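## Task

The left gripper starts out holding the small drink can. Set it down upright on the shelf on the far side of the service window, just under the sill. The window has a clear sliding pane with a handle that slides shut and latches itself once released. It is done only if the items on the inside shelf are still standing, the window ends closed, nothing is knocked out of the work area, and the robot neither falls over nor ends up leaning.

## Robot and tools

ROBOT. An omnidirectional base carries a column about 1.7 m high. A carriage rides the column (lift_m) and holds two identical six-joint arms, left and right, each with a two-finger gripper. Arm bases sit about 0.57 m + lift_m above the floor; the carriage hangs about 0.15 m lower. A hand reaches 0.78 m from its shoulder but only about 0.38 m below its arm base. Parked arm: joints 1 to 6 = 0, 0.05, 0.05, 1.45, 0, 0. Cameras: carriage_camera (forward, tilted about 20 degrees down), left_wrist_camera and right_wrist_camera (looking beyond the fingertips).

FRAMES. Base frame: origin on the floor below the base centre, x forward, y left, z up, metres. left_hand and right_hand are reported here as the midpoint between the finger pads, with quat_wxyz; the hand z axis runs along the fingers, fingers open along hand y. base_odometry is in the frame the base had at scene start; it counts wheel turns, so slip shows as travel; heading in rad, left positive.

move. One action per call. "base" (optional) holds exactly one key, an offset from where the base currently is: translate_m (metres, forward +, -2 to 2), strafe_m (metres, left +, -2 to 2) or rotate_rad (radians, counter-clockwise +, -6.3 to 6.3). "joints" (optional) is a single object for both arms, keyed by joint name, each value an absolute target: lift_m 0 to 1 m; left_/right_joint1_rad -2.617 to 3.054 (yaw about vertical, 0 ahead, + left); joint2_rad 0 to 3.141 (shoulder: 0 upper arm back and level, 1.57 up, 3.14 forward); joint3_rad 0 to 3.141 (elbow, 0 folded, 3.14 straight); joint4_rad -1.57 to 1.57 (wrist pitch, + lifts the fingertips); joint5_rad -1.57 to 1.57 (wrist yaw, + swings fingertips RIGHT); joint6_rad -2.094 to 2.094 (roll, + clockwise viewed from the forearm); left_/right_gripper_m 0 to 0.093 (pad gap in metres). Omitted joints keep their old targets. "speeds" caps this action only: translate_m and strafe_m 0.02 to 0.5 m/s, rotate_rad 0.05 to 1.57 rad/s, lift_m 0.08 to 0.27 m/s. "min_time_s" (0.1 to 8 s) sets a minimum duration for arm and gripper motions; values of 2 or more straighten the hand path; too short a value makes the arm whip and overshoot. "cameras" lists camera names or ["all"]. "blocking" false returns after about half a second while motion continues; a later move replaces only the targets it names. An over-long action ends with "time_out". A call with no action returns the state, images and scene number.

wait: seconds 0 to 10, optional cameras; returns early once running moves rest. stop: brakes all running motions (they report "stopped"); the base coasts a little first. zoom_image: camera plus region [x0, y0, x1, y1] in pixels of that camera's 672x504 image, origin top-left, at most 504 by 504. finished_scene: scene number; irreversible, and the can must stay correctly placed afterwards.

RESULTS. "move" reads "done" or the worst status. base_status and joint_status per motion: "moving", "done" (for the base, wheels turned the full amount even if slipping), "off_target" (rested short and may still push), "contact_stop" or "time_out" (target dropped, holds position), "not_followed" (arm targets withheld because the arms would nearly collide), "limit_stop_at_motor_heat". An unplanned stop, or a refused call, cancels the remaining move, wait and finished_scene calls of that reply. on_its_own lists uncommanded behaviour; "held at" is a target. motor_effort is percent of maximum, + toward larger values, bracket = peak of last action; readings carry sizeable error. A falling lift effort while lowering means the hand or load is resting on something. Joint torques include arm weight and offsets. A firm grip may read "off_target" and a few mm narrower than the object; an empty closed gripper reads 0.000 to 0.003. To release, command a gap well above the reading.

CAUTIONS. Hand readings can be off, usually too high, more at long reach; loads make a level hand sag. Arm paths bow away from a straight line, so unfold clear of obstacles and approach in small steps. Arms have no contact stop and keep pushing. The base contact stop ignores the arms and can be late. Driving away while a hand holds something fixed (such as the window handle) can pitch the robot forward; back off about 0.2 m to free a jammed base. The robot is least stable with the carriage high and arms stretched or loaded; a lean shows in images and as a hand z that climbs on its own. Never let the arms strike or squeeze each other. With joint 2 below 0.8, swinging joint 1 outward 0.5 or more can hit the column. Arms held out, especially loaded, heat up; a MOTOR HOT line means park the arm to cool, or it will go limp and drop what it holds. The scene clock runs while you think. Avoid dropping the can, releasing it while moving, slamming the pane, or knocking shelf items over.

Each tool is called after ">>>" as name([rows], argument=value, ...), one row to a line, values as JSON.

## Session

>>> move()

Scene clock: 0.00 s.
Joint torques (N m): no reading
base_odometry: x=+0.000 y=+0.000 heading=+0.000
base_status: not commanded
joint_positions: lift_m=+0.366 left_joint1_rad=-0.019 left_joint2_rad=+0.597 left_joint3_rad=+0.248 left_joint4_rad=-0.393 left_joint5_rad=-0.014 left_joint6_rad=-0.011 left_gripper_m=+0.05136 right_joint1_rad=+0.004 right_joint2_rad=+0.040 right_joint3_rad=+0.061 right_joint4_rad=+1.430 right_joint5_rad=-0.049 right_joint6_rad=+0.050 right_gripper_m=+0.09396
joint_status: not commanded
motor_effort: lift_m=+25 drive_wheels=+0
left_hand: x=+0.4550 y=+0.3099 z=+1.0062 quat_wxyz=(+0.403, +0.001, +0.915, +0.000) (m; base frame)
right_hand: x=+0.2490 y=-0.3032 z=+1.3746 quat_wxyz=(+0.998, -0.023, +0.060, +0.028) (m; base frame)
pictures: carriage_camera, left_wrist_camera, right_wrist_camera

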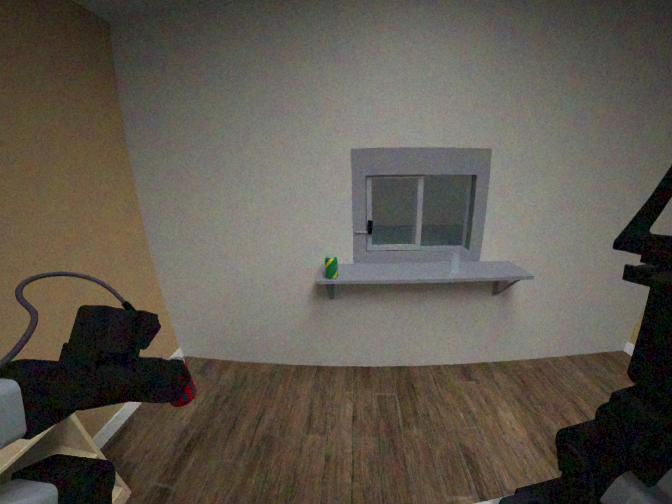

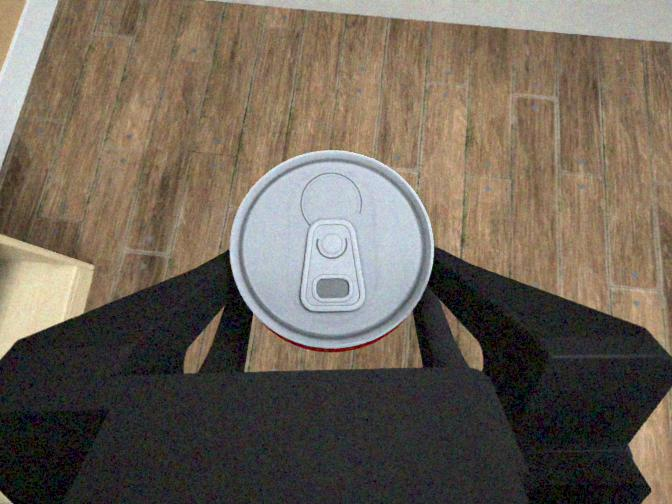

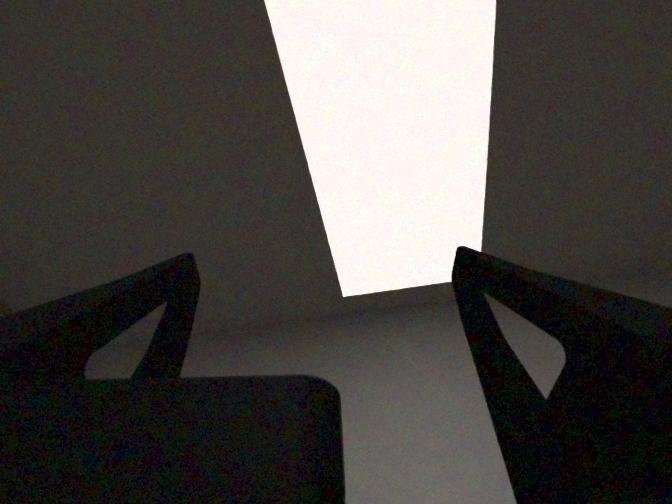

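>>> zoom_image(camera="carriage_camera", region=[300, 130, 560, 325])

>>> move(base={"translate_m": 0.7}, cameras=["carriage_camera"])

>>> zoom_image(camera="carriage_camera", region=[300, 100, 600, 325])

Scaled by 1.938 from the camera's 672x504 image, which has a finer 960x720 frame.

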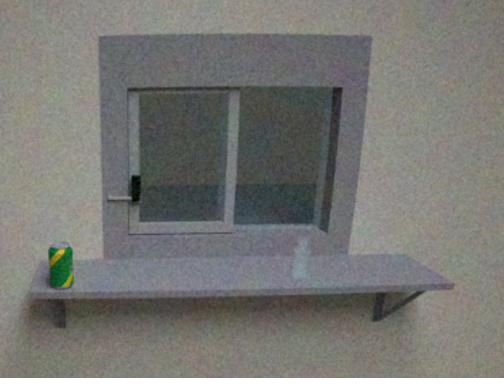

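Scene clock: 8.53 s.
Joint torques (N m): left_arm=[-0.1 0.13 6.68 2.67 -0.09 0.08] | right_arm=[-0.18 3.48 5 -0.36 -0.01 0.01]
move: done
base_odometry: x=+0.700 y=+0.001 heading=+0.000
base_status: done
joint_positions: lift_m=+0.366 left_joint1_rad=-0.019 left_joint2_rad=+0.597 left_joint3_rad=+0.248 left_joint4_rad=-0.399 left_joint5_rad=-0.014 left_joint6_rad=-0.011 left_gripper_m=+0.05136 right_joint1_rad=+0.004 right_joint2_rad=+0.040 right_joint3_rad=+0.061 right_joint4_rad=+1.428 right_joint5_rad=-0.049 right_joint6_rad=+0.050 right_gripper_m=+0.09396
joint_status: not commanded
motor_effort: lift_m=+26(28) drive_wheels=-4(12)
left_hand: x=+0.4540 y=+0.3099 z=+1.0051 quat_wxyz=(+0.400, +0.001, +0.917, +0.000) (m; base frame)
right_hand: x=+0.2496 y=-0.3032 z=+1.3745 quat_wxyz=(+0.997, -0.023, +0.061, +0.028) (m; base frame)
pictures: carriage_camera

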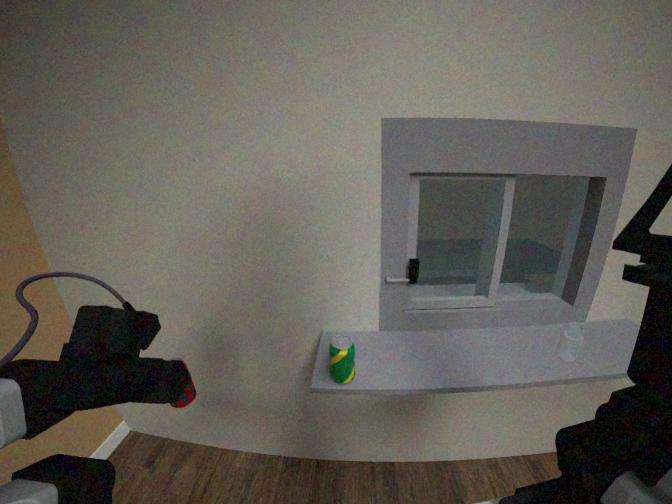

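Scaled by 1.680 from the camera's 672x504 image, which has a finer 960x720 frame.

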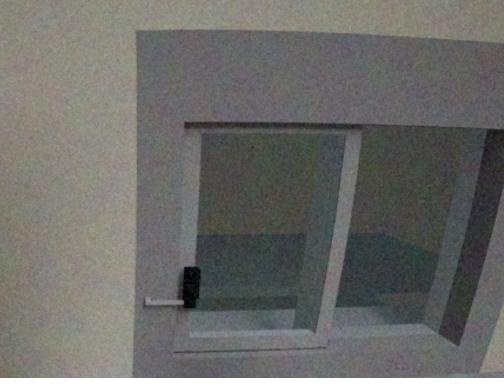

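>>> move(base={"strafe_m": -0.42}, joints={"right_joint1_rad":0.3,"right_joint2_rad":0.3,"right_joint3_rad":0.3,"right_joint4_rad":0.0,"right_joint5_rad":-0.5,"right_joint6_rad":0}, cameras=["all"])

>>> zoom_image(camera="right_wrist_camera", region=[0, 0, 504, 504])

>>> zoom_image(camera="carriage_camera", region=[150, 120, 400, 340])

Scene clock: 45.00 s.
Joint torques (N m): left_arm=[-0.1 0.16 6.6 2.69 -0.08 0.09] | right_arm=[0.61 2.07 9.5 2.06 -0.11 -0.09]
move: done
base_odometry: x=+0.700 y=-0.419 heading=+0.001
base_status: done
joint_positions: lift_m=+0.366 left_joint1_rad=-0.019 left_joint2_rad=+0.597 left_joint3_rad=+0.248 left_joint4_rad=-0.400 left_joint5_rad=-0.013 left_joint6_rad=-0.011 left_gripper_m=+0.05136 right_joint1_rad=+0.291 right_joint2_rad=+0.291 right_joint3_rad=+0.264 right_joint4_rad=+0.005 right_joint5_rad=-0.493 right_joint6_rad=+0.009 right_gripper_m=+0.09396
joint_status: all done
motor_effort: lift_m=+24(28) drive_wheels=-3(10)
left_hand: x=+0.4539 y=+0.3098 z=+1.0050 quat_wxyz=(+0.400, +0.001, +0.917, +0.000) (m; base frame)
right_hand: x=+0.4270 y=-0.1639 z=+1.1770 quat_wxyz=(+0.645, -0.266, +0.662, +0.274) (m; base frame)
pictures: carriage_camera, left_wrist_camera, right_wrist_camera

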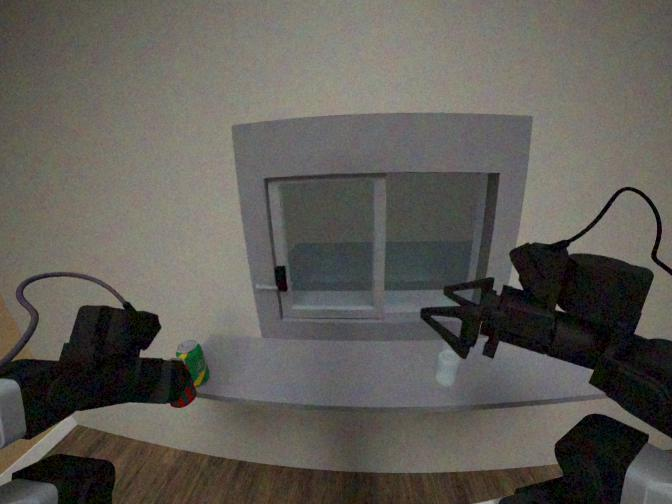

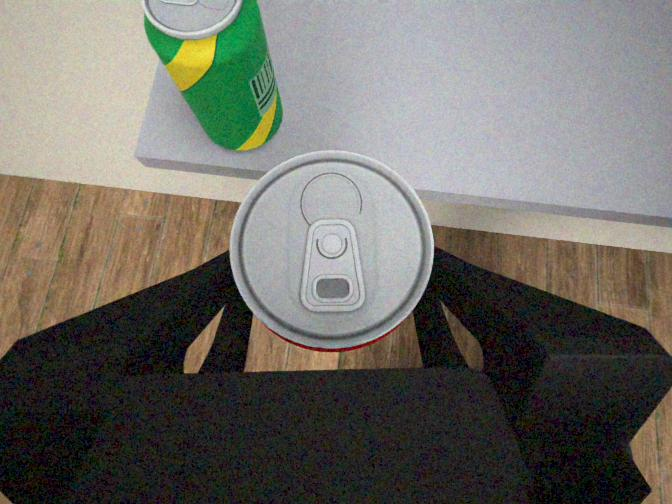

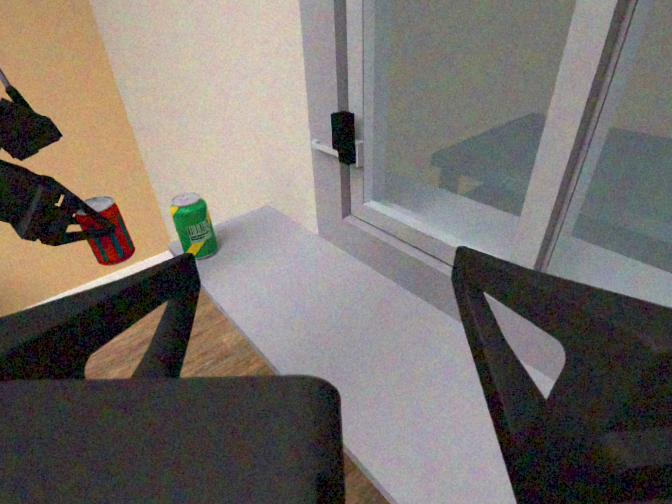

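Scaled by 1.000.

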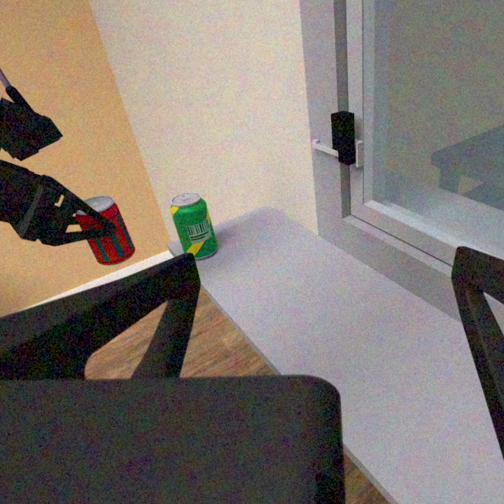

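Scaled by 2.016 from the camera's 672x504 image, which has a finer 960x720 frame.

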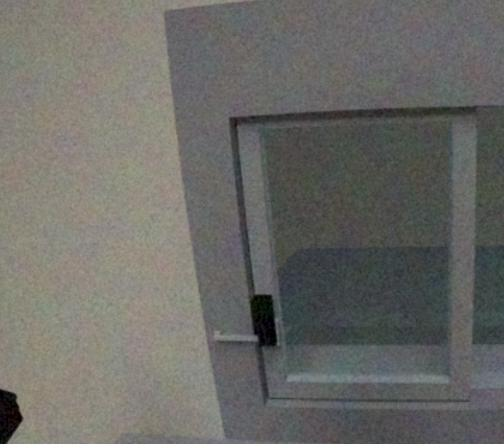

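>>> move(joints={"right_joint1_rad":0.85,"right_joint2_rad":0.97,"right_joint3_rad":0.47,"right_joint4_rad":0.45,"right_joint5_rad":0.1,"right_joint6_rad":0}, cameras=["right_wrist_camera","carriage_camera"])

>>> zoom_image(camera="right_wrist_camera", region=[210, 20, 510, 260])

Scene clock: 55.67 s.
Joint torques (N m): left_arm=[-0.21 0.09 6.6 2.7 -0.1 0.1] | right_arm=[0.43 -0.96 9.55 2.33 0.04 -0.09]
move: done
base_odometry: x=+0.700 y=-0.419 heading=+0.001
base_status: not commanded
joint_positions: lift_m=+0.366 left_joint1_rad=-0.019 left_joint2_rad=+0.597 left_joint3_rad=+0.248 left_joint4_rad=-0.400 left_joint5_rad=-0.013 left_joint6_rad=-0.011 left_gripper_m=+0.05136 right_joint1_rad=+0.843 right_joint2_rad=+0.963 right_joint3_rad=+0.435 right_joint4_rad=+0.436 right_joint5_rad=+0.091 right_joint6_rad=+0.009 right_gripper_m=+0.09396
joint_status: all done
motor_effort: lift_m=+26(28) drive_wheels=-3(3)
left_hand: x=+0.4539 y=+0.3098 z=+1.0050 quat_wxyz=(+0.400, +0.001, +0.917, +0.000) (m; base frame)
right_hand: x=+0.4693 y=-0.0555 z=+1.1752 quat_wxyz=(+0.627, -0.271, +0.687, +0.248) (m; base frame)
pictures: carriage_camera, right_wrist_camera

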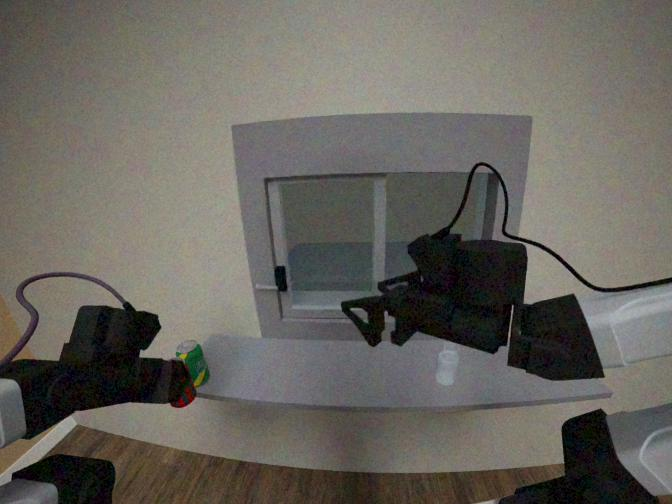

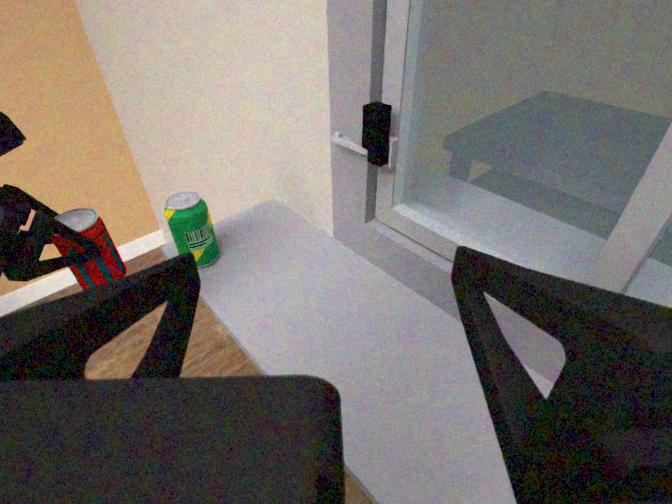

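Scaled by 1.680 from the camera's 672x504 image, which has a finer 960x720 frame.

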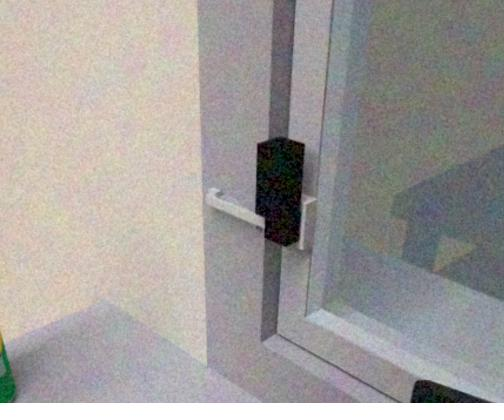

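>>> move(base={"strafe_m": 0.2}, joints={"right_joint1_rad":1.06,"right_joint2_rad":1.93,"right_joint3_rad":1.22,"right_joint4_rad":0.72,"right_joint5_rad":1.06,"right_joint6_rad":0}, min_time_s=3, cameras=["right_wrist_camera","carriage_camera"])

Scene clock: 77.40 s.
Joint torques (N m): left_arm=[-0.23 0.18 6.63 2.69 -0.09 0.1] | right_arm=[0.58 -6.74 8.72 1.95 0.11 -0.08]
move: done
base_odometry: x=+0.700 y=-0.219 heading=+0.001
base_status: done
joint_positions: lift_m=+0.366 left_joint1_rad=-0.019 left_joint2_rad=+0.597 left_joint3_rad=+0.248 left_joint4_rad=-0.400 left_joint5_rad=-0.013 left_joint6_rad=-0.011 left_gripper_m=+0.05136 right_joint1_rad=+1.051 right_joint2_rad=+1.915 right_joint3_rad=+1.187 right_joint4_rad=+0.707 right_joint5_rad=+1.051 right_joint6_rad=+0.009 right_gripper_m=+0.09396
joint_status: all done
motor_effort: lift_m=+27(27) drive_wheels=-2(9)
left_hand: x=+0.4539 y=+0.3098 z=+1.0050 quat_wxyz=(+0.400, +0.001, +0.917, +0.000) (m; base frame)
right_hand: x=+0.5955 y=+0.0403 z=+1.1799 quat_wxyz=(+0.704, -0.003, +0.711, -0.003) (m; base frame)
pictures: carriage_camera, right_wrist_camera

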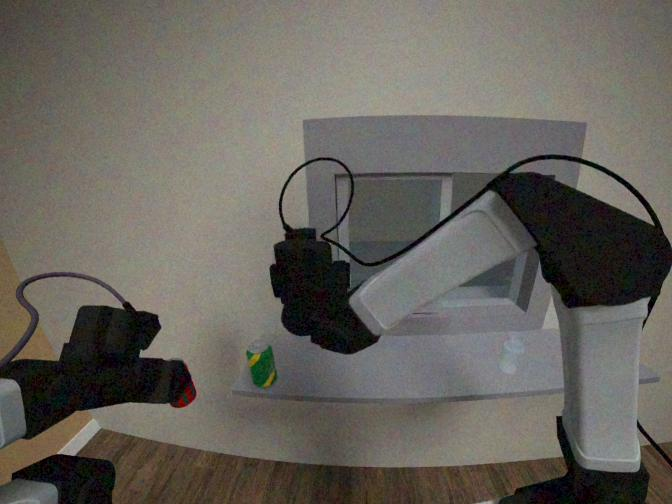

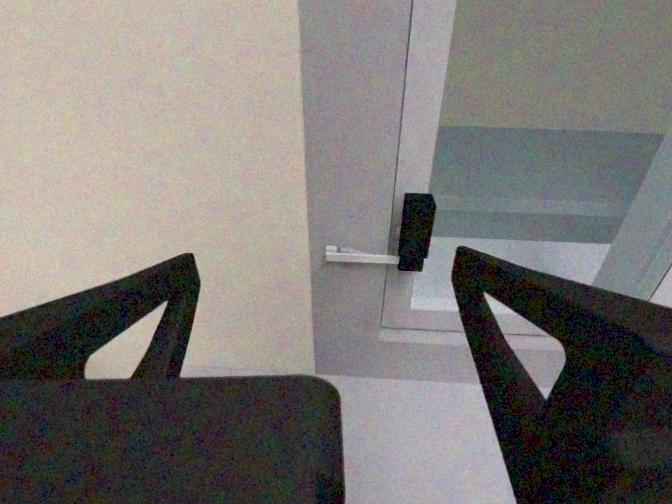

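>>> move(base={"strafe_m": -0.05}, cameras=["right_wrist_camera"])

>>> move(base={"translate_m": 0.04}, cameras=["right_wrist_camera","carriage_camera"])

>>> zoom_image(camera="right_wrist_camera", region=[230, 100, 480, 350])

Scene clock: 91.30 s.
Joint torques (N m): left_arm=[-0.2 0.1 6.61 2.71 -0.08 0.05] | right_arm=[0.44 -6.67 8.72 1.97 0.05 -0.09]
move: done
base_odometry: x=+0.700 y=-0.269 heading=+0.001
base_status: done
joint_positions: lift_m=+0.366 left_joint1_rad=-0.019 left_joint2_rad=+0.597 left_joint3_rad=+0.248 left_joint4_rad=-0.400 left_joint5_rad=-0.013 left_joint6_rad=-0.011 left_gripper_m=+0.05136 right_joint1_rad=+1.053 right_joint2_rad=+1.915 right_joint3_rad=+1.187 right_joint4_rad=+0.710 right_joint5_rad=+1.055 right_joint6_rad=+0.009 right_gripper_m=+0.09396
joint_status: not commanded
motor_effort: lift_m=+26(28) drive_wheels=+0(9)
left_hand: x=+0.4539 y=+0.3098 z=+1.0050 quat_wxyz=(+0.400, +0.001, +0.917, +0.000) (m; base frame)
right_hand: x=+0.5948 y=+0.0404 z=+1.1804 quat_wxyz=(+0.704, -0.002, +0.710, -0.003) (m; base frame)
pictures: right_wrist_camera

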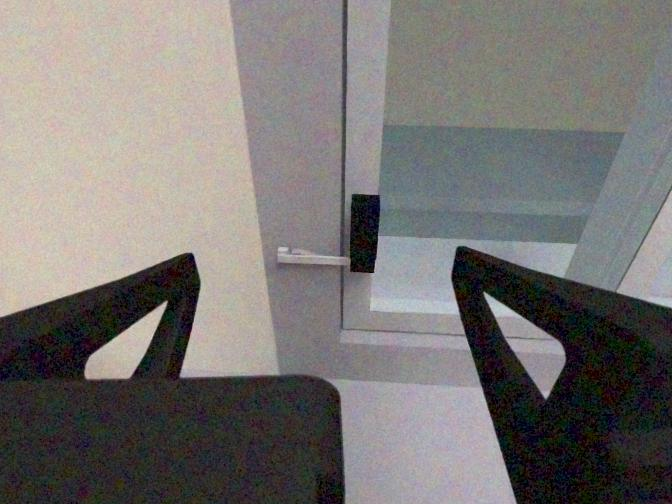

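Scene clock: 92.40 s.
Joint torques (N m): left_arm=[-0.17 0.23 6.67 2.7 -0.12 0.07] | right_arm=[0.27 -6.72 8.72 1.88 0.04 -0.08]
move: done
base_odometry: x=+0.740 y=-0.269 heading=+0.001
base_status: done
joint_positions: lift_m=+0.366 left_joint1_rad=-0.019 left_joint2_rad=+0.597 left_joint3_rad=+0.248 left_joint4_rad=-0.401 left_joint5_rad=-0.013 left_joint6_rad=-0.011 left_gripper_m=+0.05136 right_joint1_rad=+1.055 right_joint2_rad=+1.916 right_joint3_rad=+1.187 right_joint4_rad=+0.712 right_joint5_rad=+1.055 right_joint6_rad=+0.009 right_gripper_m=+0.09396
joint_status: not commanded
motor_effort: lift_m=+25(29) drive_wheels=-4(10)
left_hand: x=+0.4537 y=+0.3098 z=+1.0048 quat_wxyz=(+0.399, +0.001, +0.917, +0.000) (m; base frame)
right_hand: x=+0.5942 y=+0.0411 z=+1.1800 quat_wxyz=(+0.704, -0.002, +0.710, -0.002) (m; base frame)
pictures: carriage_camera, right_wrist_camera

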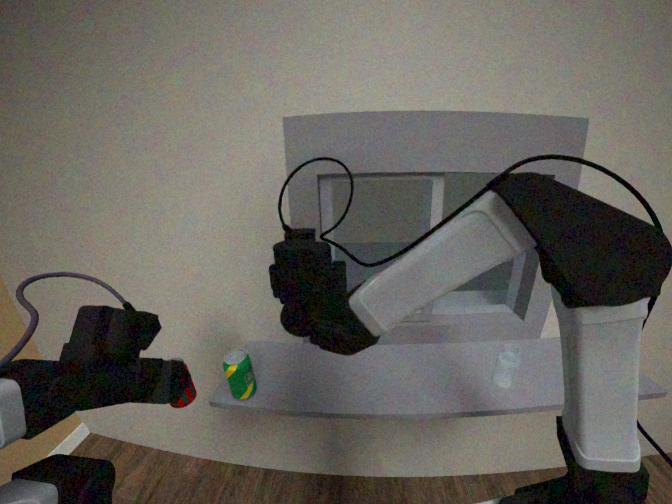

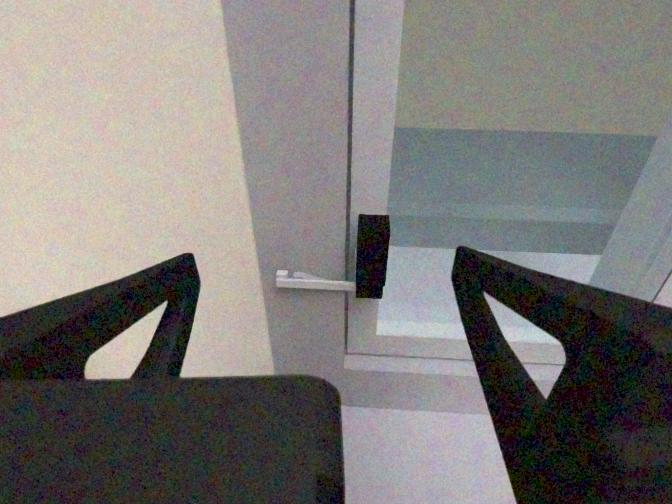

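Scaled by 2.016 from the camera's 672x504 image, which has a finer 960x720 frame.

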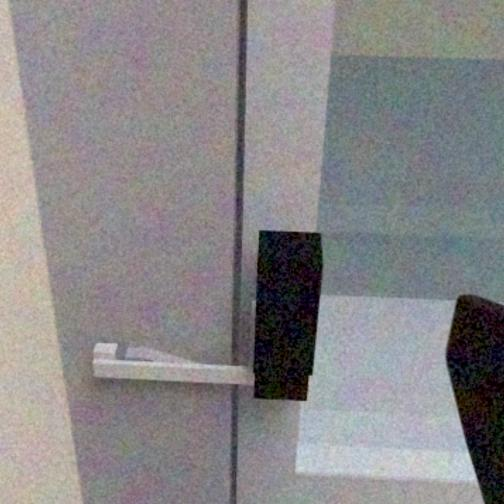

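>>> move(joints={"left_joint2_rad":0.3,"left_joint3_rad":0.6,"left_joint4_rad":-1.05}, min_time_s=2)

>>> move(base={"strafe_m": -0.03}, joints={"lift_m":0.31}, cameras=["right_wrist_camera"])

>>> move(base={"translate_m": 0.06}, speeds={"translate_m":0.1}, cameras=["all"])

>>> zoom_image(camera="right_wrist_camera", region=[180, 120, 500, 400])

Scene clock: 106.80 s.
Joint torques (N m): left_arm=[-0.28 0.99 8.17 2.52 -0.09 0.05] | right_arm=[0.28 -6.83 8.72 1.89 0.05 -0.09]
move: done
base_odometry: x=+0.740 y=-0.269 heading=+0.001
base_status: not commanded
joint_positions: lift_m=+0.366 left_joint1_rad=-0.019 left_joint2_rad=+0.310 left_joint3_rad=+0.567 left_joint4_rad=-1.081 left_joint5_rad=-0.013 left_joint6_rad=-0.011 left_gripper_m=+0.05136 right_joint1_rad=+1.055 right_joint2_rad=+1.916 right_joint3_rad=+1.187 right_joint4_rad=+0.712 right_joint5_rad=+1.055 right_joint6_rad=+0.009 right_gripper_m=+0.09396
joint_status: all done
motor_effort: lift_m=+26(28) drive_wheels=-3(3)
left_hand: x=+0.3786 y=+0.3112 z=+1.0716 quat_wxyz=(+0.365, +0.001, +0.931, +0.001) (m; base frame)
right_hand: x=+0.5942 y=+0.0411 z=+1.1800 quat_wxyz=(+0.704, -0.002, +0.710, -0.002) (m; base frame)
pictures: none

Scene clock: 107.80 s.
Joint torques (N m): left_arm=[-0.13 1.16 7.35 2.67 -0.1 0.07] | right_arm=[0.24 -7.64 7.73 1.89 0.04 -0.07]
move: done
base_odometry: x=+0.741 y=-0.299 heading=+0.001
base_status: done
joint_positions: lift_m=+0.310 left_joint1_rad=-0.019 left_joint2_rad=+0.308 left_joint3_rad=+0.578 left_joint4_rad=-1.097 left_joint5_rad=-0.013 left_joint6_rad=-0.011 left_gripper_m=+0.05136 right_joint1_rad=+1.055 right_joint2_rad=+1.928 right_joint3_rad=+1.199 right_joint4_rad=+0.712 right_joint5_rad=+1.055 right_joint6_rad=+0.008 right_gripper_m=+0.09396
joint_status: all done
motor_effort: lift_m=+25(30) drive_wheels=-2(8)
left_hand: x=+0.3763 y=+0.3113 z=+1.0169 quat_wxyz=(+0.363, +0.001, +0.932, +0.001) (m; base frame)
right_hand: x=+0.5955 y=+0.0438 z=+1.1225 quat_wxyz=(+0.704, -0.002, +0.710, -0.002) (m; base frame)
pictures: right_wrist_camera

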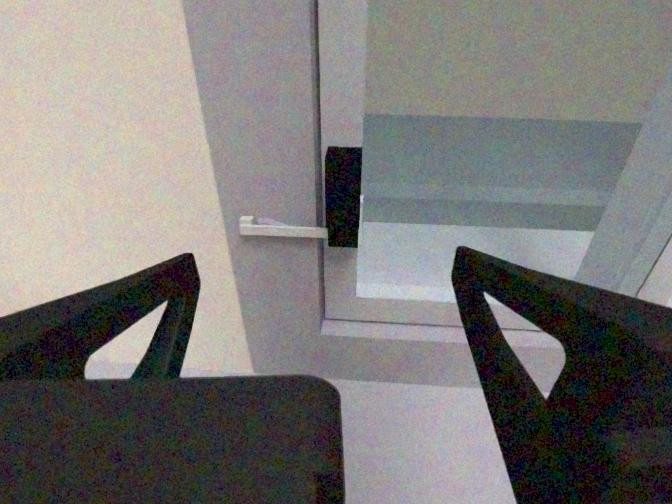

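Scene clock: 109.10 s.
Joint torques (N m): left_arm=[-0.2 1.22 7.17 2.66 -0.08 0.08] | right_arm=[0.17 -7.61 7.6 1.89 0.04 -0.08]
move: done
base_odometry: x=+0.801 y=-0.299 heading=+0.001
base_status: done
joint_positions: lift_m=+0.310 left_joint1_rad=-0.019 left_joint2_rad=+0.308 left_joint3_rad=+0.578 left_joint4_rad=-1.095 left_joint5_rad=-0.013 left_joint6_rad=-0.011 left_gripper_m=+0.05136 right_joint1_rad=+1.056 right_joint2_rad=+1.928 right_joint3_rad=+1.199 right_joint4_rad=+0.713 right_joint5_rad=+1.056 right_joint6_rad=+0.008 right_gripper_m=+0.09396
joint_status: not commanded
motor_effort: lift_m=+27(28) drive_wheels=-3(8)
left_hand: x=+0.3766 y=+0.3113 z=+1.0172 quat_wxyz=(+0.364, +0.001, +0.931, +0.001) (m; base frame)
right_hand: x=+0.5951 y=+0.0441 z=+1.1226 quat_wxyz=(+0.704, -0.002, +0.710, -0.002) (m; base frame)
pictures: carriage_camera, left_wrist_camera, right_wrist_camera

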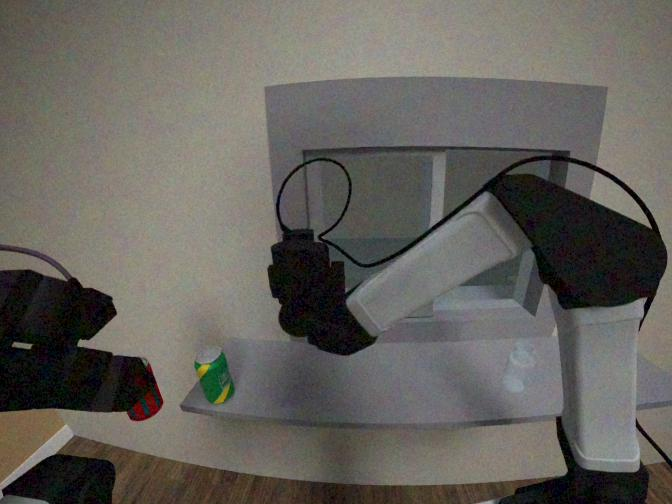

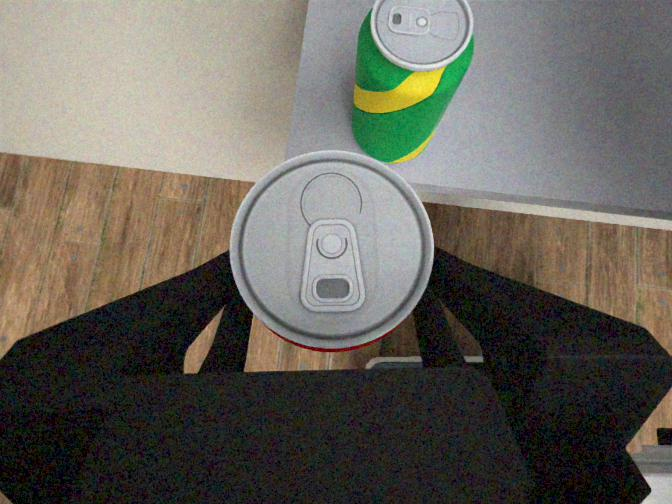

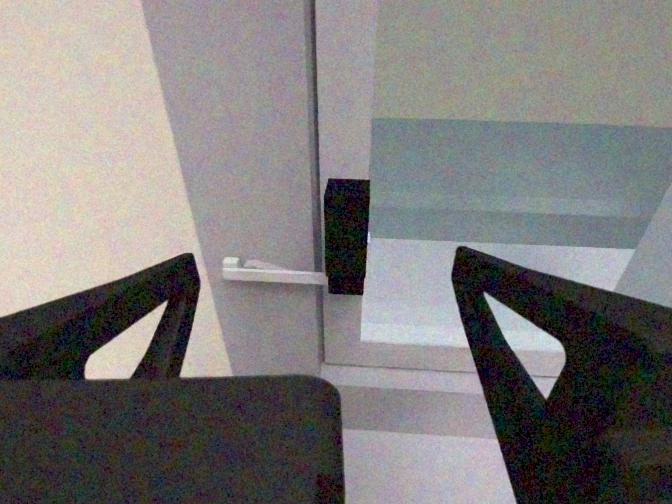

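Scaled by 1.575 from the camera's 672x504 image, which has a finer 960x720 frame.

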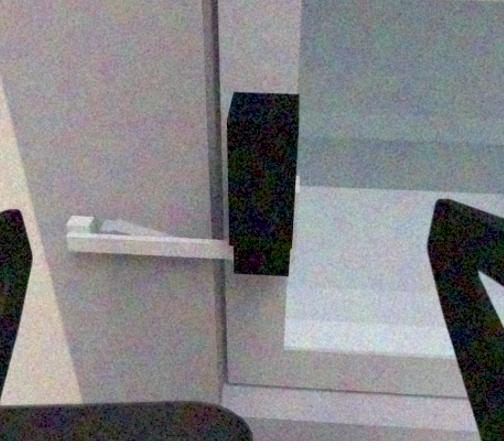

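>>> move(base={"translate_m": 0.04}, speeds={"translate_m":0.1}, cameras=["right_wrist_camera"])

Scene clock: 115.47 s.
Joint torques (N m): left_arm=[-0.14 1.1 7.25 2.62 -0.08 0.06] | right_arm=[0.18 -7.69 7.71 1.85 0.03 -0.07]
move: done
base_odometry: x=+0.841 y=-0.299 heading=+0.001
base_status: done
joint_positions: lift_m=+0.310 left_joint1_rad=-0.019 left_joint2_rad=+0.308 left_joint3_rad=+0.578 left_joint4_rad=-1.094 left_joint5_rad=-0.013 left_joint6_rad=-0.011 left_gripper_m=+0.05136 right_joint1_rad=+1.056 right_joint2_rad=+1.928 right_joint3_rad=+1.199 right_joint4_rad=+0.714 right_joint5_rad=+1.057 right_joint6_rad=+0.008 right_gripper_m=+0.09396
joint_status: not commanded
motor_effort: lift_m=+25(29) drive_wheels=-4(8)
left_hand: x=+0.3768 y=+0.3113 z=+1.0174 quat_wxyz=(+0.365, +0.001, +0.931, +0.001) (m; base frame)
right_hand: x=+0.5952 y=+0.0438 z=+1.1228 quat_wxyz=(+0.704, -0.001, +0.710, -0.002) (m; base frame)
pictures: right_wrist_camera

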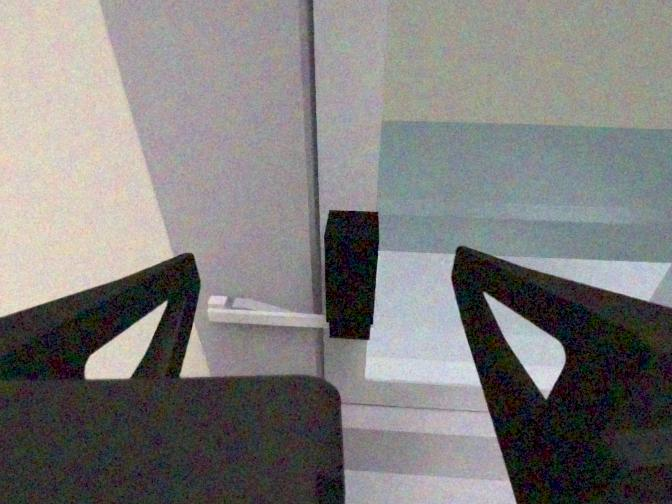

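>>> move(base={"translate_m": 0.035}, speeds={"translate_m":0.08}, cameras=["right_wrist_camera"])

>>> move(joints={"right_gripper_m":0.03}, min_time_s=1.5, cameras=["right_wrist_camera"])

Scene clock: 120.63 s.
Joint torques (N m): left_arm=[-0.21 1.16 7.3 2.64 -0.1 0.04] | right_arm=[0.09 -7.72 7.75 1.89 0.03 -0.07]
move: done
base_odometry: x=+0.876 y=-0.300 heading=+0.000
base_status: done
joint_positions: lift_m=+0.310 left_joint1_rad=-0.019 left_joint2_rad=+0.308 left_joint3_rad=+0.578 left_joint4_rad=-1.094 left_joint5_rad=-0.013 left_joint6_rad=-0.011 left_gripper_m=+0.05136 right_joint1_rad=+1.057 right_joint2_rad=+1.928 right_joint3_rad=+1.199 right_joint4_rad=+0.714 right_joint5_rad=+1.057 right_joint6_rad=+0.008 right_gripper_m=+0.09396
joint_status: not commanded
motor_effort: lift_m=+26(28) drive_wheels=-3(8)
left_hand: x=+0.3768 y=+0.3113 z=+1.0174 quat_wxyz=(+0.365, +0.001, +0.931, +0.001) (m; base frame)
right_hand: x=+0.5948 y=+0.0442 z=+1.1229 quat_wxyz=(+0.705, -0.002, +0.710, -0.002) (m; base frame)
pictures: right_wrist_camera

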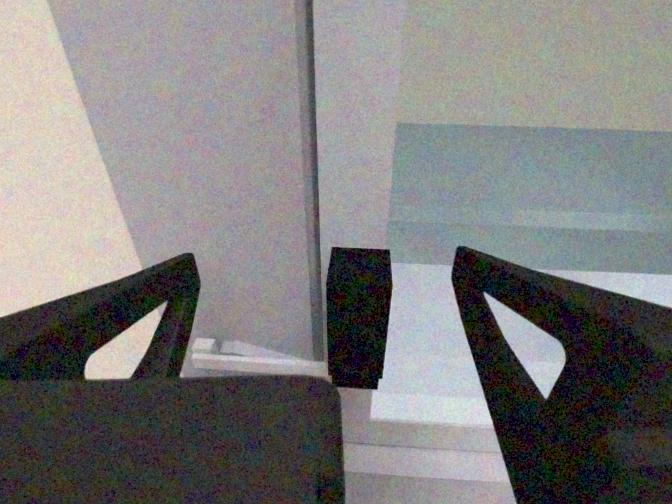

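Scene clock: 122.43 s.
Joint torques (N m): left_arm=[-0.12 1.1 7.23 2.66 -0.07 0.08] | right_arm=[0.08 -7.79 7.75 1.86 0.02 -0.08]
move: done
base_odometry: x=+0.876 y=-0.300 heading=+0.000
base_status: not commanded
joint_positions: lift_m=+0.310 left_joint1_rad=-0.019 left_joint2_rad=+0.308 left_joint3_rad=+0.578 left_joint4_rad=-1.094 left_joint5_rad=-0.013 left_joint6_rad=-0.011 left_gripper_m=+0.05136 right_joint1_rad=+1.057 right_joint2_rad=+1.928 right_joint3_rad=+1.199 right_joint4_rad=+0.714 right_joint5_rad=+1.057 right_joint6_rad=+0.008 right_gripper_m=+0.03008
joint_status: all done
motor_effort: lift_m=+25(28) drive_wheels=-3(3)
left_hand: x=+0.3768 y=+0.3113 z=+1.0174 quat_wxyz=(+0.365, +0.001, +0.931, +0.001) (m; base frame)
right_hand: x=+0.5948 y=+0.0442 z=+1.1229 quat_wxyz=(+0.705, -0.002, +0.710, -0.002) (m; base frame)
pictures: right_wrist_camera

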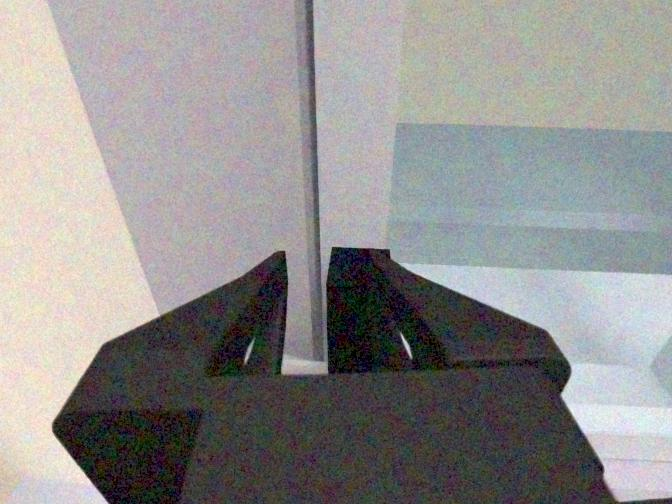

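>>> move(base={"strafe_m": -0.017}, joints={"right_gripper_m":0.07,"lift_m":0.292}, cameras=["right_wrist_camera"])

>>> move(base={"translate_m": 0.025}, speeds={"translate_m":0.06}, cameras=["right_wrist_camera"])

>>> move(joints={"right_gripper_m":0.01}, min_time_s=1.5, cameras=["right_wrist_camera"])

Scene clock: 127.10 s.
Joint torques (N m): left_arm=[-0.12 1.21 7.19 2.65 -0.11 0.07] | right_arm=[-0.12 -8.28 7.75 1.87 0.02 -0.07]
move: done
base_odometry: x=+0.876 y=-0.316 heading=+0.000
base_status: done
joint_positions: lift_m=+0.292 left_joint1_rad=-0.019 left_joint2_rad=+0.307 left_joint3_rad=+0.579 left_joint4_rad=-1.096 left_joint5_rad=-0.013 left_joint6_rad=-0.011 left_gripper_m=+0.05136 right_joint1_rad=+1.059 right_joint2_rad=+1.931 right_joint3_rad=+1.199 right_joint4_rad=+0.715 right_joint5_rad=+1.057 right_joint6_rad=+0.008 right_gripper_m=+0.06991
joint_status: all done
motor_effort: lift_m=+27(28) drive_wheels=-3(5)
left_hand: x=+0.3765 y=+0.3112 z=+0.9994 quat_wxyz=(+0.364, +0.001, +0.931, +0.001) (m; base frame)
right_hand: x=+0.5942 y=+0.0454 z=+1.1034 quat_wxyz=(+0.704, -0.003, +0.710, -0.002) (m; base frame)
pictures: right_wrist_camera

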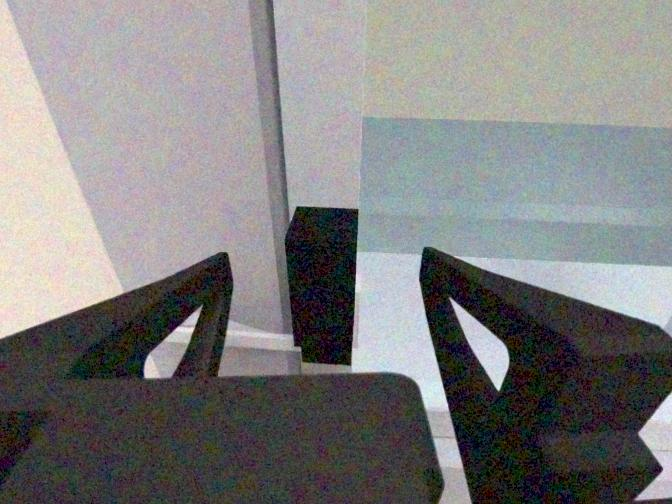

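Scene clock: 128.07 s.
Joint torques (N m): left_arm=[-0.09 1.2 7.2 2.68 -0.09 0.07] | right_arm=[-0.1 -8.03 7.76 1.78 -0.04 -0.07]
move: done
base_odometry: x=+0.901 y=-0.317 heading=+0.000
base_status: done
joint_positions: lift_m=+0.292 left_joint1_rad=-0.019 left_joint2_rad=+0.307 left_joint3_rad=+0.579 left_joint4_rad=-1.096 left_joint5_rad=-0.014 left_joint6_rad=-0.011 left_gripper_m=+0.05136 right_joint1_rad=+1.059 right_joint2_rad=+1.931 right_joint3_rad=+1.199 right_joint4_rad=+0.716 right_joint5_rad=+1.057 right_joint6_rad=+0.008 right_gripper_m=+0.06991
joint_status: not commanded
motor_effort: lift_m=+26(28) drive_wheels=-3(7)
left_hand: x=+0.3765 y=+0.3113 z=+0.9995 quat_wxyz=(+0.364, +0.001, +0.931, +0.001) (m; base frame)
right_hand: x=+0.5942 y=+0.0454 z=+1.1036 quat_wxyz=(+0.704, -0.003, +0.710, -0.001) (m; base frame)
pictures: right_wrist_camera

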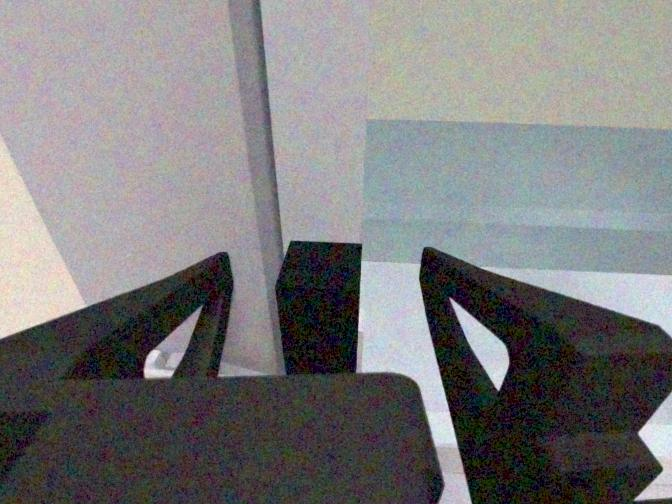

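Scene clock: 129.87 s.
Joint torques (N m): left_arm=[-0.1 1.13 7.21 2.67 -0.11 0.08] | right_arm=[-0.13 -8.05 7.76 1.79 -0.15 -0.1]
move: off_target
base_odometry: x=+0.901 y=-0.317 heading=+0.000
base_status: not commanded
joint_positions: lift_m=+0.292 left_joint1_rad=-0.019 left_joint2_rad=+0.307 left_joint3_rad=+0.579 left_joint4_rad=-1.096 left_joint5_rad=-0.014 left_joint6_rad=-0.011 left_gripper_m=+0.05136 right_joint1_rad=+1.059 right_joint2_rad=+1.931 right_joint3_rad=+1.199 right_joint4_rad=+0.719 right_joint5_rad=+1.074 right_joint6_rad=+0.011 right_gripper_m=+0.02677
joint_status: right_gripper_m off_target (ended at +0.02679, target +0.01000)
motor_effort: lift_m=+28(29) drive_wheels=-3(3)
left_hand: x=+0.3765 y=+0.3113 z=+0.9995 quat_wxyz=(+0.364, +0.001, +0.931, +0.001) (m; base frame)
right_hand: x=+0.5942 y=+0.0425 z=+1.1040 quat_wxyz=(+0.705, +0.005, +0.709, -0.006) (m; base frame)
pictures: right_wrist_camera

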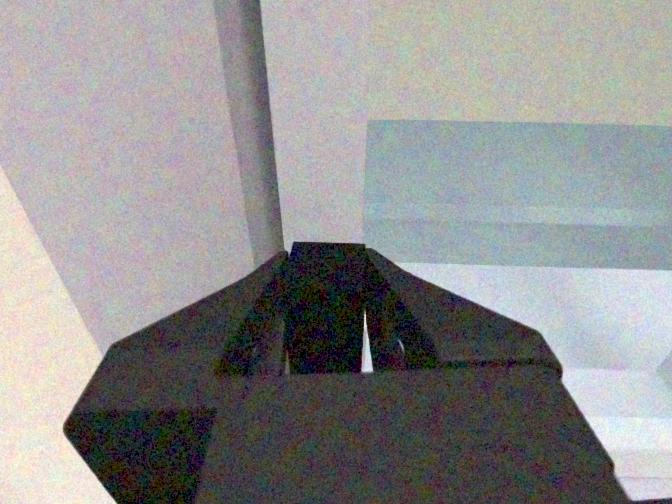

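Gripped. Try sliding a bit.

>>> move(base={"strafe_m": -0.06}, speeds={"strafe_m":0.05}, cameras=["right_wrist_camera"])

Scene clock: 133.53 s.
Joint torques (N m): left_arm=[-0.06 1.13 7.2 2.69 -0.07 0.05] | right_arm=[-1.42 -9.37 6.28 1.63 -0.39 -0.13]
move: done
base_odometry: x=+0.901 y=-0.377 heading=+0.000
base_status: done
joint_positions: lift_m=+0.292 left_joint1_rad=-0.019 left_joint2_rad=+0.307 left_joint3_rad=+0.579 left_joint4_rad=-1.096 left_joint5_rad=-0.014 left_joint6_rad=-0.011 left_gripper_m=+0.05136 right_joint1_rad=+1.074 right_joint2_rad=+1.947 right_joint3_rad=+1.217 right_joint4_rad=+0.730 right_joint5_rad=+1.099 right_joint6_rad=+0.014 right_gripper_m=+0.02685
joint_status: not commanded
motor_effort: lift_m=+29(29) drive_wheels=-2(7)
left_hand: x=+0.3765 y=+0.3113 z=+0.9995 quat_wxyz=(+0.364, +0.001, +0.931, +0.001) (m; base frame)
right_hand: x=+0.5907 y=+0.0475 z=+1.1050 quat_wxyz=(+0.707, +0.013, +0.707, -0.004) (m; base frame)
pictures: right_wrist_camera

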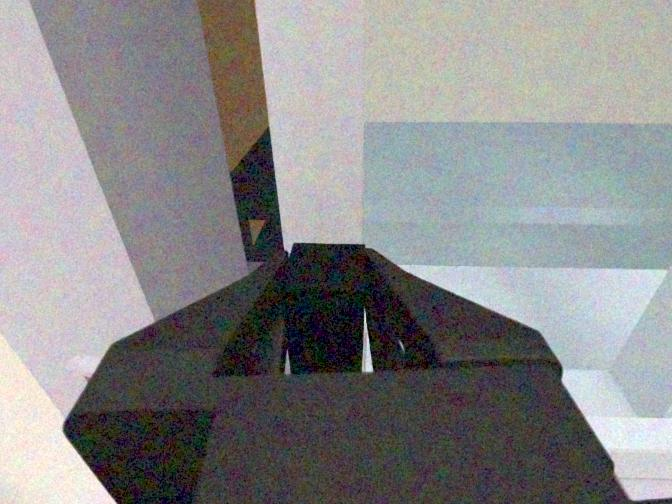

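>>> move(joints={"left_joint2_rad":0.9,"left_joint3_rad":1.78,"left_joint4_rad":-1.57}, min_time_s=3, cameras=["all"])

Scene clock: 141.37 s.
Joint torques (N m): left_arm=[-0.23 2.33 5.05 2.66 -0.08 0.06] | right_arm=[-1.42 -9.32 6.28 1.65 -0.43 -0.13]
move: done
base_odometry: x=+0.901 y=-0.377 heading=+0.000
base_status: not commanded
joint_positions: lift_m=+0.292 left_joint1_rad=-0.019 left_joint2_rad=+0.890 left_joint3_rad=+1.757 left_joint4_rad=-1.605 left_joint5_rad=-0.014 left_joint6_rad=-0.011 left_gripper_m=+0.05136 right_joint1_rad=+1.074 right_joint2_rad=+1.947 right_joint3_rad=+1.217 right_joint4_rad=+0.730 right_joint5_rad=+1.100 right_joint6_rad=+0.014 right_gripper_m=+0.02680
joint_status: all done
motor_effort: lift_m=+28(29) drive_wheels=-2(3)
left_hand: x=+0.3700 y=+0.3115 z=+1.2422 quat_wxyz=(+0.405, +0.001, +0.914, +0.000) (m; base frame)
right_hand: x=+0.5907 y=+0.0472 z=+1.1050 quat_wxyz=(+0.707, +0.014, +0.707, -0.004) (m; base frame)
pictures: carriage_camera, left_wrist_camera, right_wrist_camera

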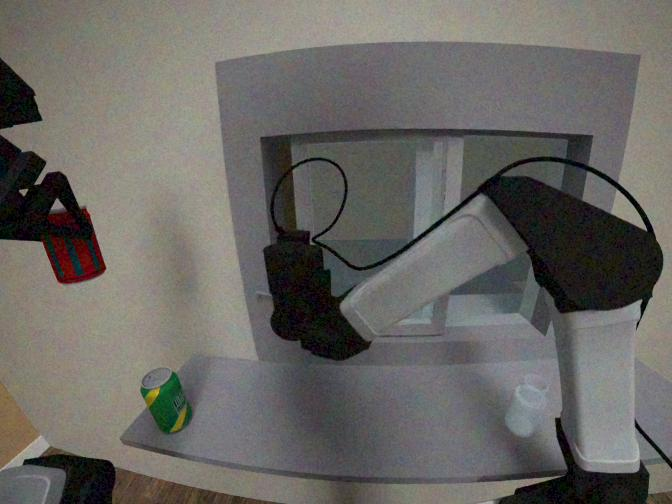

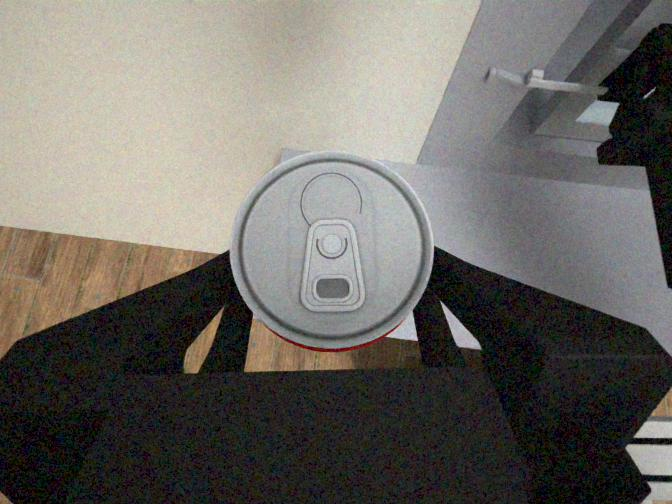

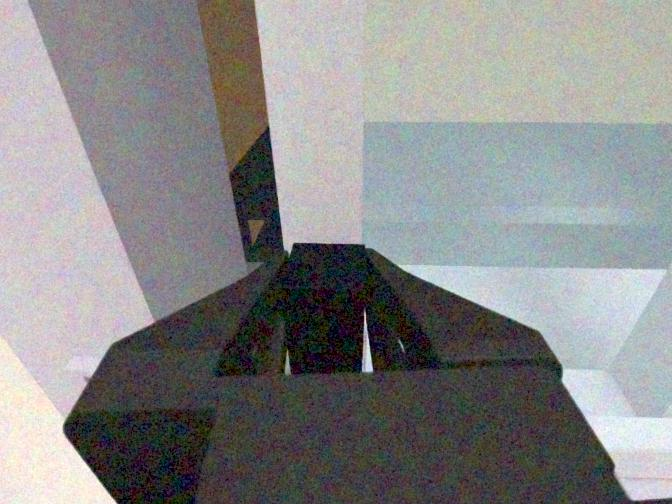

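>>> move(base={"strafe_m": -0.17}, speeds={"strafe_m":0.08}, cameras=["all"])

Scene clock: 150.23 s.
Joint torques (N m): left_arm=[-0.23 2.09 5.08 2.69 -0.09 0.07] | right_arm=[-5.09 -9.13 6.28 1.37 -0.75 -0.09]
move: done
base_odometry: x=+0.901 y=-0.546 heading=-0.001
base_status: done
joint_positions: lift_m=+0.292 left_joint1_rad=-0.019 left_joint2_rad=+0.892 left_joint3_rad=+1.757 left_joint4_rad=-1.607 left_joint5_rad=-0.014 left_joint6_rad=-0.011 left_gripper_m=+0.05136 right_joint1_rad=+1.118 right_joint2_rad=+1.944 right_joint3_rad=+1.217 right_joint4_rad=+0.752 right_joint5_rad=+1.130 right_joint6_rad=+0.010 right_gripper_m=+0.02679
joint_status: not commanded
motor_effort: lift_m=+25(29) drive_wheels=+10(21)
left_hand: x=+0.3702 y=+0.3115 z=+1.2416 quat_wxyz=(+0.403, +0.001, +0.915, +0.000) (m; base frame)
right_hand: x=+0.5747 y=+0.0573 z=+1.1094 quat_wxyz=(+0.711, +0.016, +0.703, +0.007) (m; base frame)
pictures: carriage_camera, left_wrist_camera, right_wrist_camera

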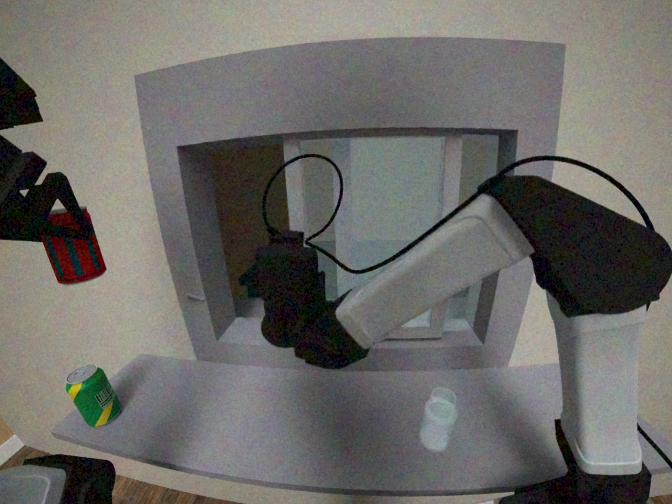

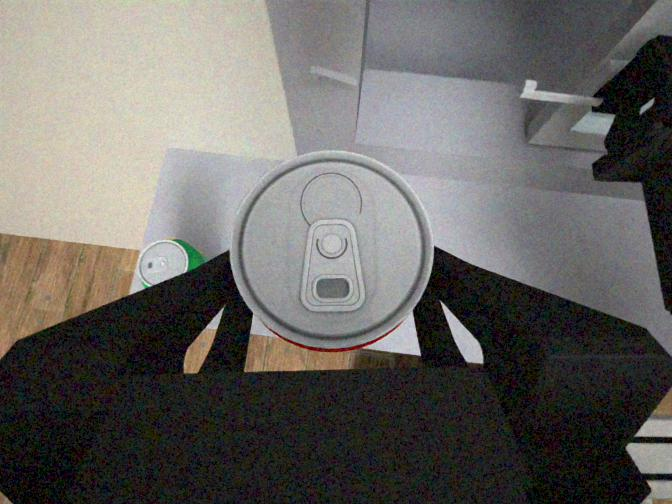

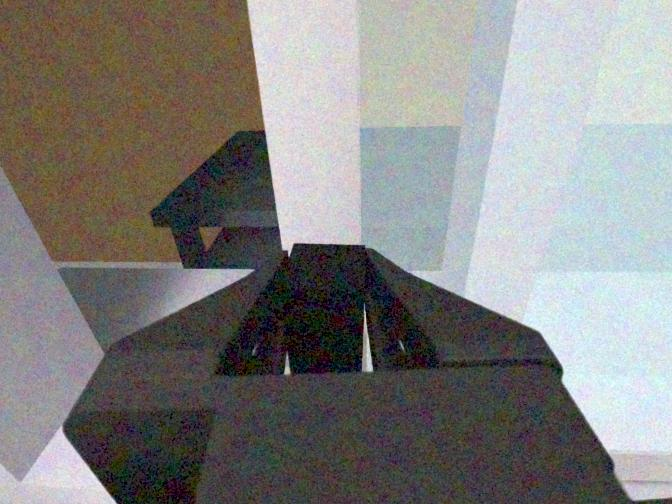

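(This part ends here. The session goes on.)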